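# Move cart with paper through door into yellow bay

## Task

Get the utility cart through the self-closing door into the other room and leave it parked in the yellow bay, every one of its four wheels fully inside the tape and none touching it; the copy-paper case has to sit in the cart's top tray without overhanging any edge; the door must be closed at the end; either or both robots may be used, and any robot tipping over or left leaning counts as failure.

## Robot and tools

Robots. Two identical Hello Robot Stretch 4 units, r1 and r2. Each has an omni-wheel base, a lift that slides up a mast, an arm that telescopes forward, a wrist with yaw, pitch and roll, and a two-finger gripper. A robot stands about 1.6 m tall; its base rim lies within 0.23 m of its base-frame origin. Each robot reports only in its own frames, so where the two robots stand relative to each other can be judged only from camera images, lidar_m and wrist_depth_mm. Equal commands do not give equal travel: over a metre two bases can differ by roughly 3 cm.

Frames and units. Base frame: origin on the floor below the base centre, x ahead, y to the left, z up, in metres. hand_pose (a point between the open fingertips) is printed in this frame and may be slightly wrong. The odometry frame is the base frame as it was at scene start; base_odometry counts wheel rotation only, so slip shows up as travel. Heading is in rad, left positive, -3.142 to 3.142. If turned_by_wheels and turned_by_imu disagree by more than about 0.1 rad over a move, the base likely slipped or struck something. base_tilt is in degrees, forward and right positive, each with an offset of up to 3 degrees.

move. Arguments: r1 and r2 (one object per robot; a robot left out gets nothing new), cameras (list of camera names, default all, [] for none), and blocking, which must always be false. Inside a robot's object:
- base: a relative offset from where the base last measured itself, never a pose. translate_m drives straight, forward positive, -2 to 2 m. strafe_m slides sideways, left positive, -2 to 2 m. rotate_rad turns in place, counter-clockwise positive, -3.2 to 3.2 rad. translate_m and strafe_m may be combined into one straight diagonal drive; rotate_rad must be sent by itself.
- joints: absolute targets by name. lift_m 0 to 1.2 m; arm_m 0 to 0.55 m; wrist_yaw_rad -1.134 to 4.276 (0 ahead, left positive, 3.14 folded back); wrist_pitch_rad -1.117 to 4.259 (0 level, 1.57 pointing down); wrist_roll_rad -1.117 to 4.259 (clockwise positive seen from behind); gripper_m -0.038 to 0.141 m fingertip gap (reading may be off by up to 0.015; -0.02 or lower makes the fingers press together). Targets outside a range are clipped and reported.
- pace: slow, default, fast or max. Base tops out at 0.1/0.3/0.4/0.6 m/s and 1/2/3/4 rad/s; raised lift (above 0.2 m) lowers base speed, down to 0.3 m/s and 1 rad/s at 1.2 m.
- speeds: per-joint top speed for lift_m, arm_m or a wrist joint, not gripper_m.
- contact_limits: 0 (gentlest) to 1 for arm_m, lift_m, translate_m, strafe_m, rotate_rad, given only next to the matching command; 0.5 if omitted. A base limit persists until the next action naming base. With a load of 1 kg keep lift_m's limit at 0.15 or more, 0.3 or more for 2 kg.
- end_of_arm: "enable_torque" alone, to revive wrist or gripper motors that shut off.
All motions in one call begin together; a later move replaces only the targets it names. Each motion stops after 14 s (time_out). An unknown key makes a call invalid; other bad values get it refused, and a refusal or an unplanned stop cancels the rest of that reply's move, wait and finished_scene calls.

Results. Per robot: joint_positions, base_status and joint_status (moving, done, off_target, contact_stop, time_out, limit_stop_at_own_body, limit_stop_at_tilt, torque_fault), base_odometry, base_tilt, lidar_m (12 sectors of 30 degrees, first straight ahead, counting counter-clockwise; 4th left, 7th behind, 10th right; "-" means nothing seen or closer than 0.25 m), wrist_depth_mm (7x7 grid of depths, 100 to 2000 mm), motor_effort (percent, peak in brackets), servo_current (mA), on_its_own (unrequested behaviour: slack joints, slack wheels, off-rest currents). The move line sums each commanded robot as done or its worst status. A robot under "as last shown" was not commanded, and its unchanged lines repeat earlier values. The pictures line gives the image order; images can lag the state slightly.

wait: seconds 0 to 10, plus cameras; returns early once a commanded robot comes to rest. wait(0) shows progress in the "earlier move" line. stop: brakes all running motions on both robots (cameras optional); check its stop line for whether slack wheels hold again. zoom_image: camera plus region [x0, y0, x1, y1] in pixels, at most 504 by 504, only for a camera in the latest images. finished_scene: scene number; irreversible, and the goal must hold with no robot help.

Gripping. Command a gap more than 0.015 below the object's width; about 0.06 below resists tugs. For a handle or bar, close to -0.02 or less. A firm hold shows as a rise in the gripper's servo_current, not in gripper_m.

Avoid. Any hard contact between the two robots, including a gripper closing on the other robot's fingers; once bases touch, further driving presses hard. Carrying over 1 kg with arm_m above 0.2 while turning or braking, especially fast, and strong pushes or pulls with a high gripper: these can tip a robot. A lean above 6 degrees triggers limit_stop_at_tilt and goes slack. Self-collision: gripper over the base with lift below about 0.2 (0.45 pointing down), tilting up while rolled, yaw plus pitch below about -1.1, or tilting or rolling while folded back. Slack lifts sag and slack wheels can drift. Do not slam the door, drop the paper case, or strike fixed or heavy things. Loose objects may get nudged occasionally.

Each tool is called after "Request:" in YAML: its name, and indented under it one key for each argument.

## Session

Request:
move:
  blocking: false

Scene clock: 0.00 s.
r1.base_odometry: x=+0.000 y=+0.000 heading=+0.000
r1.turned_by_wheels: +0.000
r1.turned_by_imu: +0.000
r1.base_tilt: forward=-1.6 right=+1.3
r1.lidar_m: 0.96 1.73 2.02 2.40 3.92 1.60 0.85 0.77 0.78 0.89 0.77 0.78
r1.base_status: not commanded
r1.joint_positions: lift_m=+0.124 arm_m=+0.000 wrist_yaw_rad=+3.194 wrist_pitch_rad=+0.002 wrist_roll_rad=+0.000 gripper_m=+0.056
r1.joint_status: not commanded
r1.measured_speeds: all 0
r1.motor_effort: lift_m=+19 arm_m=-4 wheel_0=-2 wheel_1=+1 wheel_2=+0
r1.servo_current: wrist_yaw_rad=59 wrist_pitch_rad=46 wrist_roll_rad=46 gripper_m=39
r1.hand_pose: x=-0.1216 y=+0.0722 z=+0.3019 quat_wxyz=(-0.026, -0.001, +0.000, +1.000) (m; r1's base frame)
r1.wrist_depth_mm: - 135 - - - - - / - 123 135 - - - - / - 121 191 - - - - / 110 136 194 - - - - / 137 - - - 1618 - - / 226 - 190 1098 188 1160 1118 / 224 163 750 798 768 768 759
r2.base_odometry: x=+0.000 y=+0.000 heading=+0.000
r2.turned_by_wheels: +0.000
r2.turned_by_imu: +0.000
r2.base_tilt: forward=-0.6 right=+0.1
r2.lidar_m: 1.29 1.32 1.58 2.33 2.36 2.78 1.41 1.41 2.77 2.39 2.42 1.48
r2.base_status: not commanded
r2.joint_positions: lift_m=+0.200 arm_m=+0.000 wrist_yaw_rad=+3.211 wrist_pitch_rad=+0.001 wrist_roll_rad=+0.000 gripper_m=+0.056
r2.joint_status: not commanded
r2.measured_speeds: all 0
r2.motor_effort: lift_m=+18 arm_m=-4 wheel_0=-1 wheel_1=+1 wheel_2=+1
r2.servo_current: wrist_yaw_rad=46 wrist_pitch_rad=39 wrist_roll_rad=52 gripper_m=52
r2.hand_pose: x=-0.1229 y=+0.0671 z=+0.3779 quat_wxyz=(-0.035, -0.001, +0.000, +0.999) (m; r2's base frame)
r2.wrist_depth_mm: - - 137 - - - - / - - 137 - - - - / - 109 138 - - - - / - 140 175 - - - - / 214 - - - - - - / 213 1281 196 1255 190 1336 1182 / 208 243 866 - - 854 878
pictures: r1_head_camera, r1_head_left_camera, r1_head_right_camera, r1_wrist_camera, r2_head_camera, r2_head_left_camera, r2_head_right_camera, r2_wrist_camera
Images, in order (width x height): r1_head_camera 420x560, r1_head_left_camera 420x672, r1_head_right_camera 420x672, r1_wrist_camera 616x392, r2_head_camera 420x560, r2_head_left_camera 420x672, r2_head_right_camera 420x672, r2_wrist_camera 616x392.

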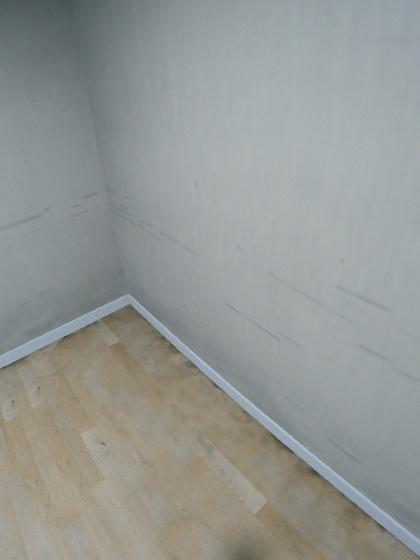

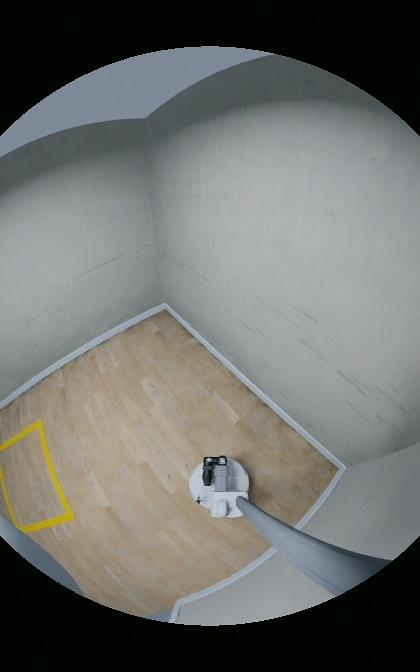

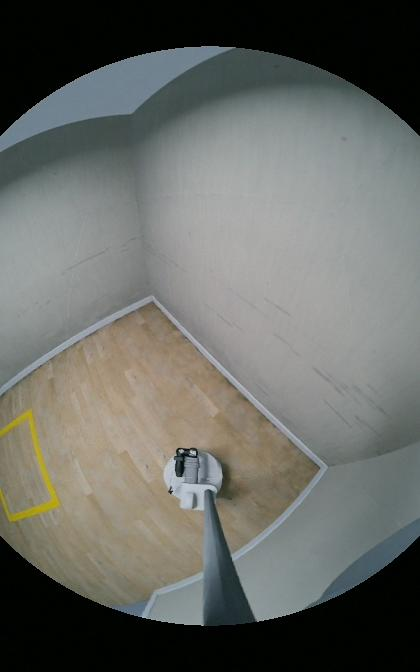

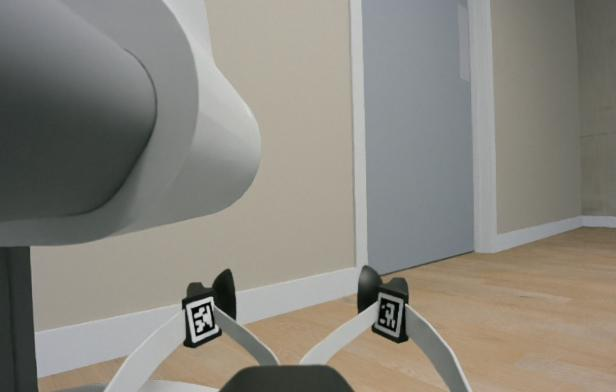

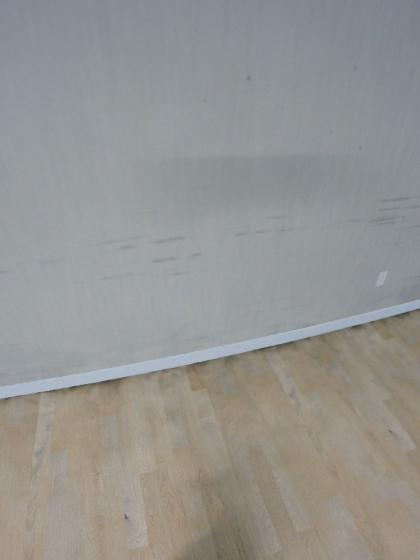

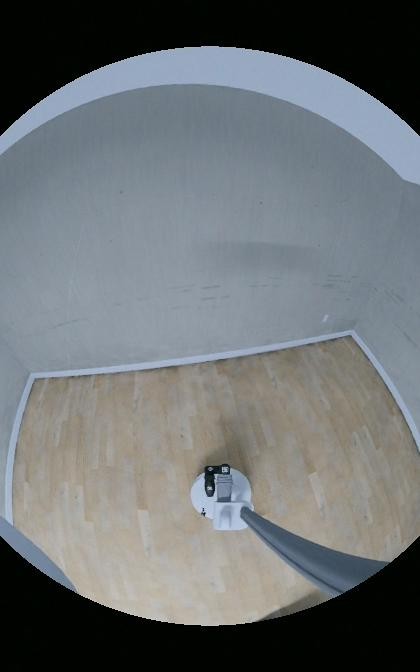

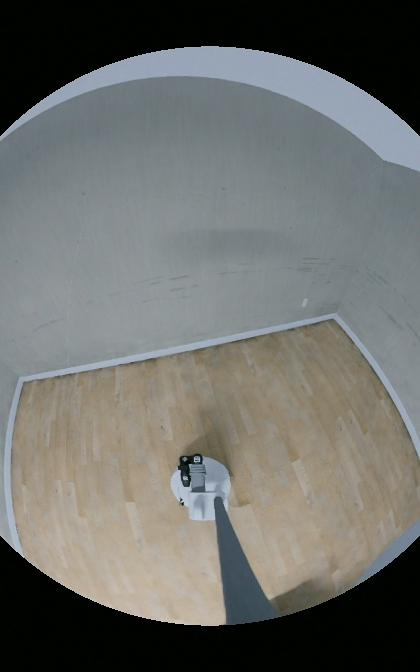

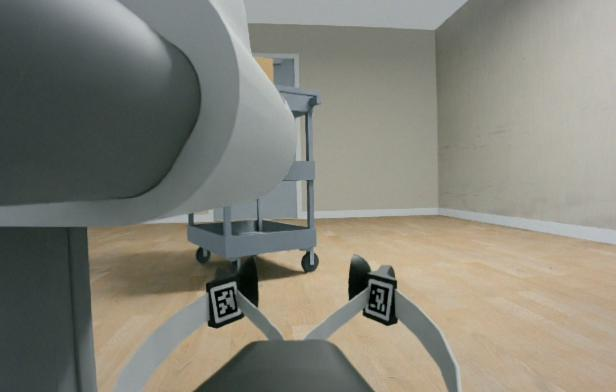

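Request:
move:
  r1: {"base":{"rotate_rad":2.5}}
  r2: {"base":{"rotate_rad":3.1}}
  blocking: false
  cameras: []

Request:
wait:
  seconds: 1.5
  cameras: []

Request:
wait:
  seconds: 2
  cameras: ["r1_head_camera","r1_head_left_camera","r2_head_camera","r2_head_left_camera"]

Scene clock: 8.10 s.
move: r1 moving; r2 moving
r1.base_odometry: x=+0.000 y=+0.000 heading=+0.253
r1.turned_by_wheels: +0.253
r1.turned_by_imu: +0.253
r1.base_tilt: forward=-1.6 right=+1.2
r1.lidar_m: 1.17 2.01 2.13 2.99 2.65 1.07 0.76 0.75 0.80 0.83 0.77 0.81
r1.base_status: rotate_rad moving
r1.joint_positions: lift_m=+0.124 arm_m=+0.000 wrist_yaw_rad=+3.194 wrist_pitch_rad=+0.002 wrist_roll_rad=+0.000 gripper_m=+0.056
r1.joint_status: not commanded
r1.measured_speeds: translate_m=+0.000 strafe_m=+0.000 rotate_rad=+0.974 lift_m=+0.000 arm_m=+0.000 wrist_yaw_rad=+0.000 wrist_pitch_rad=+0.000 wrist_roll_rad=+0.000
r1.motor_effort: lift_m=+20(20) arm_m=-3(4) wheel_0=-8(10) wheel_1=-7(10) wheel_2=-7(7)
r1.servo_current: wrist_yaw_rad=65(65) wrist_pitch_rad=46(46) wrist_roll_rad=39(59) gripper_m=39(46)
r1.hand_pose: x=-0.1216 y=+0.0722 z=+0.3019 quat_wxyz=(-0.026, -0.001, +0.000, +1.000) (m; r1's base frame)
r1.wrist_depth_mm: - 135 - - - - - / - 123 135 - - - 1756 / - 121 192 - - - 1808 / 110 136 195 - - - 1808 / 137 - - - - - 1708 / 226 - 190 976 187 1118 1118 / 224 151 750 788 788 759 759
r2.base_odometry: x=+0.000 y=+0.000 heading=+0.252
r2.turned_by_wheels: +0.252
r2.turned_by_imu: +0.245
r2.base_tilt: forward=-0.7 right=+0.1
r2.lidar_m: 1.30 1.40 1.93 2.34 2.48 3.41 1.45 3.35 2.48 2.38 1.84 1.37
r2.base_status: rotate_rad moving
r2.joint_positions: lift_m=+0.200 arm_m=+0.000 wrist_yaw_rad=+3.211 wrist_pitch_rad=+0.001 wrist_roll_rad=+0.000 gripper_m=+0.056
r2.joint_status: not commanded
r2.measured_speeds: translate_m=+0.002 strafe_m=+0.000 rotate_rad=+0.977 lift_m=+0.000 arm_m=+0.000 wrist_yaw_rad=+0.000 wrist_pitch_rad=+0.000 wrist_roll_rad=+0.000
r2.motor_effort: lift_m=+18(18) arm_m=-4(4) wheel_0=-3(11) wheel_1=-11(11) wheel_2=-10(12)
r2.servo_current: wrist_yaw_rad=46(46) wrist_pitch_rad=39(46) wrist_roll_rad=39(59) gripper_m=46(52)
r2.hand_pose: x=-0.1229 y=+0.0671 z=+0.3779 quat_wxyz=(-0.035, -0.001, +0.000, +0.999) (m; r2's base frame)
r2.wrist_depth_mm: - - 137 - - - - / - - 137 1808 - - - / - 110 139 286 - - - / - 140 176 - - - - / 215 - - - - - - / 212 1308 196 1308 190 1308 1182 / 207 243 866 - - 854 878
pictures: none
No camera images: "cameras" was empty.

Scene clock: 9.60 s.
earlier move: r1 moving; r2 moving
r1.base_odometry: x=+0.000 y=+0.000 heading=+2.439
r1.turned_by_wheels: +2.187
r1.turned_by_imu: +2.198
r1.base_tilt: forward=-1.6 right=+1.3
r1.lidar_m: 2.24 0.97 0.76 0.74 0.82 0.78 0.77 0.85 1.30 2.01 2.19 3.30
r1.base_status: rotate_rad moving
r1.joint_positions: lift_m=+0.124 arm_m=+0.000 wrist_yaw_rad=+3.194 wrist_pitch_rad=+0.002 wrist_roll_rad=+0.000 gripper_m=+0.056
r1.joint_status: not commanded
r1.measured_speeds: translate_m=+0.000 strafe_m=-0.001 rotate_rad=+0.534 lift_m=+0.000 arm_m=+0.000 wrist_yaw_rad=+0.000 wrist_pitch_rad=+0.000 wrist_roll_rad=+0.000
r1.motor_effort: lift_m=+20(20) arm_m=-4(4) wheel_0=-3(10) wheel_1=+0(10) wheel_2=+0(8)
r1.servo_current: wrist_yaw_rad=39(65) wrist_pitch_rad=46(46) wrist_roll_rad=33(65) gripper_m=39(52)
r1.hand_pose: x=-0.1216 y=+0.0722 z=+0.3019 quat_wxyz=(-0.026, -0.001, +0.000, +1.000) (m; r1's base frame)
r1.wrist_depth_mm: - 135 - - - - - / - 123 135 - - - - / - 121 192 - - - - / 110 136 194 - - - - / 137 - - - - - - / 216 - 191 - 187 - - / 750 750 750 143 723 723 750
r2.base_odometry: x=+0.000 y=+0.000 heading=+2.801
r2.turned_by_wheels: +2.549
r2.turned_by_imu: +2.481
r2.base_tilt: forward=-0.7 right=+0.1
r2.lidar_m: 3.12 1.40 3.70 2.56 2.40 2.03 1.39 1.27 1.34 1.77 2.32 2.37
r2.base_status: rotate_rad moving
r2.joint_positions: lift_m=+0.200 arm_m=+0.000 wrist_yaw_rad=+3.211 wrist_pitch_rad=+0.001 wrist_roll_rad=+0.000 gripper_m=+0.056
r2.joint_status: not commanded
r2.measured_speeds: translate_m=+0.001 strafe_m=+0.000 rotate_rad=+1.124 lift_m=+0.000 arm_m=+0.000 wrist_yaw_rad=+0.000 wrist_pitch_rad=+0.000 wrist_roll_rad=+0.000
r2.motor_effort: lift_m=+18(18) arm_m=-4(4) wheel_0=-2(11) wheel_1=-3(11) wheel_2=-6(14)
r2.servo_current: wrist_yaw_rad=52(52) wrist_pitch_rad=33(46) wrist_roll_rad=52(59) gripper_m=52(52)
r2.hand_pose: x=-0.1228 y=+0.0671 z=+0.3779 quat_wxyz=(-0.035, -0.001, +0.000, +0.999) (m; r2's base frame)
r2.wrist_depth_mm: - - 137 - - - - / - 107 137 - - - - / - 110 138 236 - - - / - 140 165 - - - - / 216 - - - 1983 - - / 213 1182 193 1281 190 1366 1182 / 211 244 891 - - 842 878
wait: 1.50 s; no rest
pictures: none
No camera images: "cameras" was empty.

Scene clock: 10.13 s.
earlier move: r1 done; r2 moving
r1.base_odometry: x=+0.000 y=+0.000 heading=+2.500
r1.turned_by_wheels: +0.061
r1.turned_by_imu: +0.061
r1.base_tilt: forward=-1.6 right=+1.3
r1.lidar_m: 2.04 0.93 0.77 0.74 0.85 0.75 0.76 0.85 1.44 2.03 2.24 3.57
r1.base_status: done
r1.joint_positions: lift_m=+0.124 arm_m=+0.000 wrist_yaw_rad=+3.194 wrist_pitch_rad=+0.002 wrist_roll_rad=+0.000 gripper_m=+0.056
r1.joint_status: not commanded
r1.measured_speeds: all 0
r1.motor_effort: lift_m=+20(20) arm_m=-4(4) wheel_0=-2(10) wheel_1=+0(10) wheel_2=+0(8)
r1.servo_current: wrist_yaw_rad=52(65) wrist_pitch_rad=39(46) wrist_roll_rad=39(65) gripper_m=46(52)
r1.hand_pose: x=-0.1216 y=+0.0722 z=+0.3019 quat_wxyz=(-0.026, -0.001, +0.000, +1.000) (m; r1's base frame)
r1.wrist_depth_mm: - 135 - - - - - / - 123 135 - - - - / - 121 191 - - - - / 110 135 193 - - - - / 137 - - - - - - / 226 - 191 - 187 - - / 750 750 750 143 741 683 741
r2.base_odometry: x=+0.000 y=+0.000 heading=+3.099
r2.turned_by_wheels: +0.298
r2.turned_by_imu: +0.291
r2.base_tilt: forward=-0.7 right=+0.1
r2.lidar_m: 1.46 1.39 2.85 2.37 2.42 1.58 1.32 1.32 1.52 2.35 2.33 2.67
r2.base_status: rotate_rad moving
r2.joint_positions: lift_m=+0.200 arm_m=+0.000 wrist_yaw_rad=+3.211 wrist_pitch_rad=+0.001 wrist_roll_rad=+0.000 gripper_m=+0.056
r2.joint_status: not commanded
r2.measured_speeds: translate_m=+0.000 strafe_m=+0.000 rotate_rad=+0.058 lift_m=+0.000 arm_m=+0.000 wrist_yaw_rad=+0.000 wrist_pitch_rad=+0.000 wrist_roll_rad=+0.000
r2.motor_effort: lift_m=+18(18) arm_m=-4(4) wheel_0=-5(11) wheel_1=-1(11) wheel_2=-4(14)
r2.servo_current: wrist_yaw_rad=46(52) wrist_pitch_rad=33(46) wrist_roll_rad=46(59) gripper_m=46(59)
r2.hand_pose: x=-0.1228 y=+0.0671 z=+0.3779 quat_wxyz=(-0.035, -0.001, +0.000, +0.999) (m; r2's base frame)
r2.wrist_depth_mm: - - 137 - - - - / - 107 137 - - - - / - 110 139 235 - - - / - 140 165 - - - - / 216 - - - - - - / 212 1160 193 1182 190 1336 1182 / 211 245 891 - - 854 866
wait: 0.53 of 2 s (r1 has come to rest)
pictures: r1_head_camera, r1_head_left_camera, r2_head_camera, r2_head_left_camera
Images, in order (width x height): r1_head_camera 420x560, r1_head_left_camera 420x672, r2_head_camera 420x560, r2_head_left_camera 420x672.

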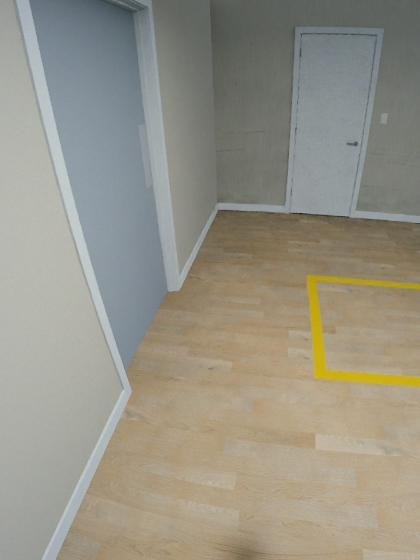

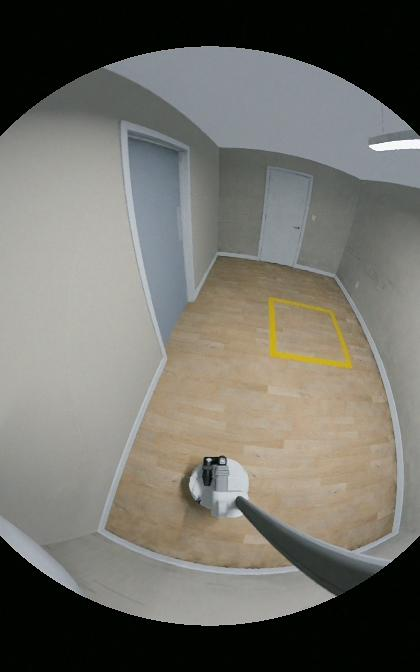

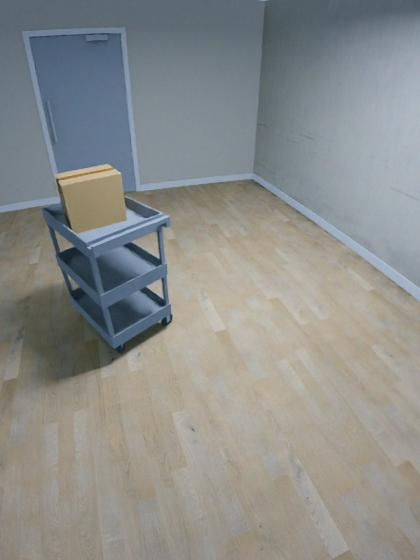

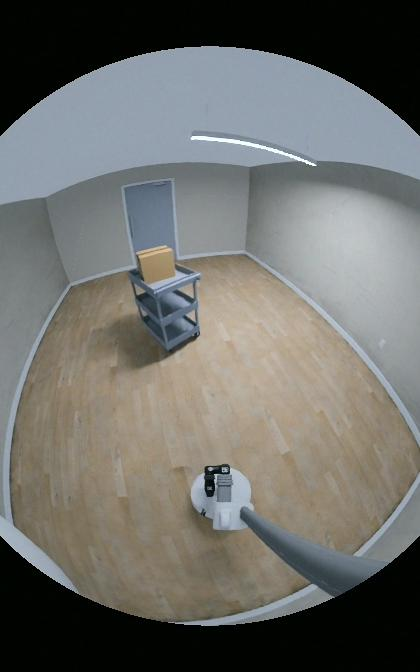

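Request:
zoom_image:
  camera: "r2_head_camera"
  region: [0, 140, 220, 370]

Request:
move:
  r1: {"base":{"translate_m":1.6,"strafe_m":-0.35}}
  blocking: false
  cameras: []

Scaled by 2.191 from the camera's 420x560 image, which has a finer 1200x1600 frame.

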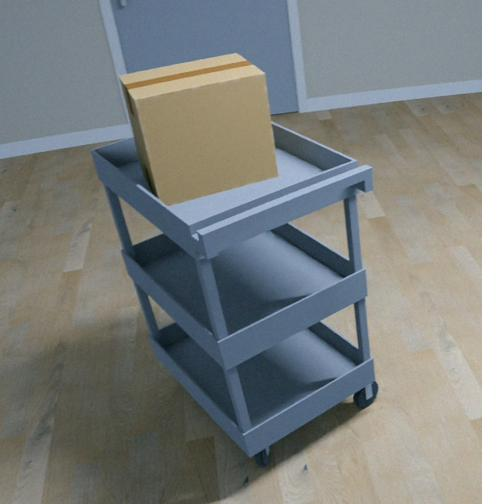

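Scene clock: 27.80 s.
earlier move: r2 done
move: r1 moving
r1.base_odometry: x=-0.021 y=+0.024 heading=+2.500
r1.turned_by_wheels: +0.000
r1.turned_by_imu: +0.000
r1.base_tilt: forward=-1.6 right=+1.3
r1.lidar_m: 2.03 0.95 0.75 0.74 0.85 0.82 0.79 0.91 1.49 2.02 2.26 3.59
r1.base_status: translate_m moving; strafe_m moving
r1.joint_positions: lift_m=+0.124 arm_m=+0.000 wrist_yaw_rad=+3.194 wrist_pitch_rad=+0.002 wrist_roll_rad=+0.000 gripper_m=+0.056
r1.joint_status: not commanded
r1.measured_speeds: translate_m=+0.123 strafe_m=-0.026 rotate_rad=+0.004 lift_m=+0.000 arm_m=+0.000 wrist_yaw_rad=+0.000 wrist_pitch_rad=+0.000 wrist_roll_rad=+0.000
r1.motor_effort: lift_m=+19(20) arm_m=-4(4) wheel_0=+6(8) wheel_1=+6(6) wheel_2=-9(10)
r1.servo_current: wrist_yaw_rad=52(59) wrist_pitch_rad=46(52) wrist_roll_rad=39(65) gripper_m=46(46)
r1.hand_pose: x=-0.1216 y=+0.0722 z=+0.3019 quat_wxyz=(-0.026, -0.001, +0.000, +1.000) (m; r1's base frame)
r1.wrist_depth_mm: - 135 - - - - - / - 123 135 - - - - / - 121 191 - - - - / 110 135 194 - - - - / 137 - - - - - - / 227 - 190 - 187 - - / 750 750 741 788 741 732 759
r2.base_odometry: x=+0.000 y=+0.000 heading=+3.099
r2.turned_by_wheels: +0.000
r2.turned_by_imu: +0.001
r2.base_tilt: forward=-0.7 right=+0.1
r2.lidar_m: 1.46 1.43 2.86 2.38 2.35 1.54 1.30 1.31 1.50 2.34 2.33 2.67
r2.base_status: done
r2.joint_positions: lift_m=+0.200 arm_m=+0.000 wrist_yaw_rad=+3.211 wrist_pitch_rad=+0.001 wrist_roll_rad=+0.000 gripper_m=+0.056
r2.joint_status: not commanded
r2.measured_speeds: all 0
r2.motor_effort: lift_m=+18(18) arm_m=-4(4) wheel_0=-3(4) wheel_1=-3(3) wheel_2=-4(4)
r2.servo_current: wrist_yaw_rad=46(46) wrist_pitch_rad=39(46) wrist_roll_rad=39(59) gripper_m=46(52)
r2.hand_pose: x=-0.1228 y=+0.0671 z=+0.3779 quat_wxyz=(-0.035, -0.001, +0.000, +0.999) (m; r2's base frame)
r2.wrist_depth_mm: - - 137 - - - - / - 107 137 - - - - / - 110 138 235 - - - / - 140 165 - - - - / 215 - - - - - - / 213 1182 193 1160 190 1308 1205 / 211 244 866 - - 854 866
pictures: none
No camera images: "cameras" was empty.

Request:
wait:
  seconds: 6
  cameras: []

Request:
move:
  r1: {"base":{"rotate_rad":1.49},"joints":{"lift_m":0.25}}
  r2: {"base":{"rotate_rad":0.34},"joints":{"lift_m":0.6,"wrist_yaw_rad":0,"gripper_m":0.141}}
  blocking: false
  cameras: []

Request:
wait:
  seconds: 4
  cameras: []

Request:
wait:
  seconds: 2
  cameras: ["r1_head_camera","r2_head_camera"]

Scene clock: 46.93 s.
earlier move: r1 done
r1.base_odometry: x=-1.072 y=+1.238 heading=+2.500
r1.turned_by_wheels: +0.000
r1.turned_by_imu: -0.001
r1.base_tilt: forward=-1.6 right=+1.3
r1.lidar_m: 1.98 1.01 0.91 0.90 0.99 1.47 2.39 2.41 1.99 1.96 2.19 2.31
r1.base_status: done
r1.joint_positions: lift_m=+0.124 arm_m=+0.000 wrist_yaw_rad=+3.194 wrist_pitch_rad=+0.002 wrist_roll_rad=+0.000 gripper_m=+0.056
r1.joint_status: not commanded
r1.measured_speeds: all 0
r1.motor_effort: lift_m=+20(20) arm_m=-4(4) wheel_0=+1(9) wheel_1=+2(7) wheel_2=+0(10)
r1.servo_current: wrist_yaw_rad=46(78) wrist_pitch_rad=46(52) wrist_roll_rad=52(65) gripper_m=46(52)
r1.hand_pose: x=-0.1216 y=+0.0722 z=+0.3019 quat_wxyz=(-0.026, -0.001, +0.000, +1.000) (m; r1's base frame)
r1.wrist_depth_mm: - 135 - - - - - / - 123 146 - - - - / - 121 191 - - - - / 110 136 206 - - - - / 216 - - - - - - / 1008 1205 193 1205 187 1138 1118 / 741 750 759 788 788 768 759
r2.base_odometry: x=+0.000 y=+0.000 heading=+3.099
r2.turned_by_wheels: +0.000
r2.turned_by_imu: +0.001
r2.base_tilt: forward=-0.7 right=+0.1
r2.lidar_m: 1.43 1.39 2.83 2.36 2.41 1.58 1.32 1.31 1.51 2.34 2.33 2.70
r2.base_status: done
r2.joint_positions: lift_m=+0.200 arm_m=+0.000 wrist_yaw_rad=+3.211 wrist_pitch_rad=+0.001 wrist_roll_rad=+0.000 gripper_m=+0.056
r2.joint_status: not commanded
r2.measured_speeds: all 0
r2.motor_effort: lift_m=+18(18) arm_m=-4(5) wheel_0=-3(4) wheel_1=-3(3) wheel_2=-4(4)
r2.servo_current: wrist_yaw_rad=39(65) wrist_pitch_rad=33(52) wrist_roll_rad=52(59) gripper_m=52(59)
r2.hand_pose: x=-0.1228 y=+0.0671 z=+0.3779 quat_wxyz=(-0.035, -0.001, +0.000, +0.999) (m; r2's base frame)
r2.wrist_depth_mm: - - 137 - - - - / - 107 137 - - - - / - 111 138 235 - - - / - 140 165 - - - - / 216 - - - - - - / 213 1182 192 1205 190 1336 1182 / 212 245 904 - - 854 866
wait: 0.00 of 6 s (r1 has come to rest)
pictures: none
No camera images: "cameras" was empty.

Scene clock: 47.43 s.
move: r1 moving; r2 moving
r1.base_odometry: x=-1.072 y=+1.238 heading=+2.752
r1.turned_by_wheels: +0.252
r1.turned_by_imu: +0.253
r1.base_tilt: forward=-1.6 right=+1.2
r1.lidar_m: 1.31 0.93 0.87 0.92 1.10 2.40 2.45 2.12 1.98 2.01 2.46 2.27
r1.base_status: rotate_rad moving
r1.joint_positions: lift_m=+0.162 arm_m=+0.000 wrist_yaw_rad=+3.194 wrist_pitch_rad=+0.002 wrist_roll_rad=+0.000 gripper_m=+0.056
r1.joint_status: lift_m moving
r1.measured_speeds: translate_m=+0.000 strafe_m=-0.001 rotate_rad=+0.972 lift_m=+0.146 arm_m=+0.000 wrist_yaw_rad=+0.000 wrist_pitch_rad=+0.000 wrist_roll_rad=+0.000
r1.motor_effort: lift_m=+26(27) arm_m=-4(4) wheel_0=-7(9) wheel_1=-8(9) wheel_2=-6(7)
r1.servo_current: wrist_yaw_rad=33(59) wrist_pitch_rad=33(46) wrist_roll_rad=59(59) gripper_m=39(46)
r1.hand_pose: x=-0.1216 y=+0.0722 z=+0.3395 quat_wxyz=(-0.026, -0.001, +0.000, +1.000) (m; r1's base frame)
r1.wrist_depth_mm: - 135 - - - - - / - 123 146 - - - - / - 121 191 - - - - / 111 136 206 - - - - / 216 - - - - - - / 1098 1366 194 1281 188 1229 1205 / 831 831 809 866 866 831 854
r2.base_odometry: x=+0.000 y=+0.000 heading=-2.947
r2.turned_by_wheels: +0.237
r2.turned_by_imu: +0.230
r2.base_tilt: forward=-0.7 right=+0.0
r2.lidar_m: 1.41 3.67 2.50 2.38 2.00 1.39 1.30 1.36 1.78 2.33 2.40 3.18
r2.base_status: rotate_rad moving
r2.joint_positions: lift_m=+0.238 arm_m=+0.000 wrist_yaw_rad=+2.649 wrist_pitch_rad=+0.001 wrist_roll_rad=+0.000 gripper_m=+0.075
r2.joint_status: lift_m moving; wrist_yaw_rad moving; gripper_m moving
r2.measured_speeds: translate_m=+0.000 strafe_m=-0.001 rotate_rad=+0.682 lift_m=+0.146 arm_m=+0.000 wrist_yaw_rad=-1.736 wrist_pitch_rad=+0.000 wrist_roll_rad=+0.000
r2.motor_effort: lift_m=+23(23) arm_m=-4(4) wheel_0=-4(12) wheel_1=-2(10) wheel_2=-5(10)
r2.servo_current: wrist_yaw_rad=117(117) wrist_pitch_rad=46(46) wrist_roll_rad=39(52) gripper_m=85(91)
r2.hand_pose: x=-0.0418 y=+0.2134 z=+0.4157 quat_wxyz=(+0.244, -0.001, +0.000, +0.970) (m; r2's base frame)
r2.wrist_depth_mm: - - - - - - - / - - - - - - - / 240 - - - - - - / - - - - - - - / - - - - - - - / - 1182 189 1397 187 1464 1255 / 1008 960 1025 - 976 904 931
pictures: none
No camera images: "cameras" was empty.

Scene clock: 48.97 s.
earlier move: r1 done; r2 moving
r1.base_odometry: x=-1.072 y=+1.238 heading=-2.293
r1.turned_by_wheels: +1.238
r1.turned_by_imu: +1.244
r1.base_tilt: forward=-1.6 right=+1.3
r1.lidar_m: 0.88 0.96 1.27 2.39 2.56 1.98 1.94 2.11 2.35 2.32 1.08 0.92
r1.base_status: done
r1.joint_positions: lift_m=+0.250 arm_m=+0.000 wrist_yaw_rad=+3.194 wrist_pitch_rad=+0.002 wrist_roll_rad=+0.000 gripper_m=+0.056
r1.joint_status: all done
r1.measured_speeds: all 0
r1.motor_effort: lift_m=+24(28) arm_m=-4(4) wheel_0=-3(9) wheel_1=-1(9) wheel_2=+1(8)
r1.servo_current: wrist_yaw_rad=59(65) wrist_pitch_rad=39(52) wrist_roll_rad=52(65) gripper_m=39(46)
r1.hand_pose: x=-0.1216 y=+0.0722 z=+0.4272 quat_wxyz=(-0.026, -0.001, +0.000, +1.000) (m; r1's base frame)
r1.wrist_depth_mm: - 135 - - - - - / - 123 146 - - - - / - 121 191 - - - - / 111 135 206 - - - - / 216 - - - - - - / 1308 1618 193 1808 188 1537 1499 / 1008 1042 1025 153 991 1008 1060
r2.base_odometry: x=+0.000 y=+0.000 heading=-2.845
r2.turned_by_wheels: +0.102
r2.turned_by_imu: +0.100
r2.base_tilt: forward=-0.6 right=+0.1
r2.lidar_m: 1.37 3.29 2.45 2.39 1.77 1.35 1.31 1.38 1.96 2.33 2.47 3.49
r2.base_status: done
r2.joint_positions: lift_m=+0.587 arm_m=+0.000 wrist_yaw_rad=+0.023 wrist_pitch_rad=+0.001 wrist_roll_rad=+0.000 gripper_m=+0.141
r2.joint_status: lift_m moving; wrist_yaw_rad moving; the others done
r2.measured_speeds: translate_m=+0.000 strafe_m=+0.000 rotate_rad=+0.000 lift_m=+0.094 arm_m=+0.000 wrist_yaw_rad=-0.896 wrist_pitch_rad=+0.000 wrist_roll_rad=+0.000
r2.motor_effort: lift_m=+20(25) arm_m=-4(4) wheel_0=-4(12) wheel_1=-3(10) wheel_2=-6(10)
r2.servo_current: wrist_yaw_rad=26(130) wrist_pitch_rad=39(46) wrist_roll_rad=59(59) gripper_m=52(124)
r2.hand_pose: x=+0.4612 y=-0.0809 z=+0.7645 quat_wxyz=(+1.000, +0.000, +0.001, +0.011) (m; r2's base frame)
r2.wrist_depth_mm: - - - - - - - / - - - - - - - / - - - 1499 - - - / - - - - - - - / - - - - 1863 - - / - - - 1255 1308 1921 - / 1756 1661 1708 - 1464 1618 1661
wait: 1.53 of 4 s (r1 has come to rest)
pictures: none
No camera images: "cameras" was empty.

Scene clock: 49.53 s.
earlier move: r2 done
r1.base_odometry: x=-1.072 y=+1.238 heading=-2.293
r1.turned_by_wheels: +0.000
r1.turned_by_imu: +0.000
r1.base_tilt: forward=-1.6 right=+1.3
r1.lidar_m: 0.88 0.95 1.30 2.40 2.56 1.98 1.95 2.11 2.36 2.29 1.10 0.92
r1.base_status: done
r1.joint_positions: lift_m=+0.250 arm_m=+0.000 wrist_yaw_rad=+3.194 wrist_pitch_rad=+0.002 wrist_roll_rad=+0.000 gripper_m=+0.056
r1.joint_status: all done
r1.measured_speeds: all 0
r1.motor_effort: lift_m=+24(28) arm_m=-4(4) wheel_0=-3(9) wheel_1=-1(9) wheel_2=+1(8)
r1.servo_current: wrist_yaw_rad=52(65) wrist_pitch_rad=46(52) wrist_roll_rad=52(65) gripper_m=39(46)
r1.hand_pose: x=-0.1216 y=+0.0722 z=+0.4272 quat_wxyz=(-0.026, -0.001, +0.000, +1.000) (m; r1's base frame)
r1.wrist_depth_mm: - 135 - - - - - / - 123 146 - - - - / - 121 191 - - - - / 111 135 206 - - - - / 216 - - - - - - / 1336 1618 193 1808 188 1499 1464 / 1008 1008 1008 153 991 1008 1060
r2.base_odometry: x=+0.000 y=+0.000 heading=-2.845
r2.turned_by_wheels: +0.000
r2.turned_by_imu: +0.000
r2.base_tilt: forward=-0.7 right=+0.0
r2.lidar_m: 1.40 3.31 2.45 2.39 1.80 1.35 1.30 1.37 1.99 2.33 2.50 3.52
r2.base_status: done
r2.joint_positions: lift_m=+0.600 arm_m=+0.000 wrist_yaw_rad=+0.003 wrist_pitch_rad=+0.001 wrist_roll_rad=+0.000 gripper_m=+0.141
r2.joint_status: all done
r2.measured_speeds: all 0
r2.motor_effort: lift_m=+21(25) arm_m=-4(4) wheel_0=-3(12) wheel_1=-4(10) wheel_2=-5(10)
r2.servo_current: wrist_yaw_rad=52(130) wrist_pitch_rad=39(46) wrist_roll_rad=33(59) gripper_m=59(124)
r2.hand_pose: x=+0.4596 y=-0.0866 z=+0.7776 quat_wxyz=(+1.000, +0.000, +0.001, +0.001) (m; r2's base frame)
r2.wrist_depth_mm: - - - - - - - / - - - - - - - / - - - 1499 - - - / - - - - - - - / - - - 1921 - - - / - - - 1229 1366 1983 - / 1756 1661 1808 - 1756 1661 1661
wait: 0.57 of 2 s (r2 has come to rest)
pictures: r1_head_camera, r2_head_camera
Images, in order (width x height): r1_head_camera 420x560, r2_head_camera 420x560.

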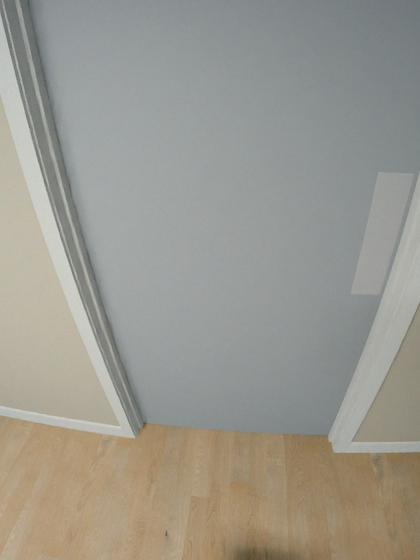

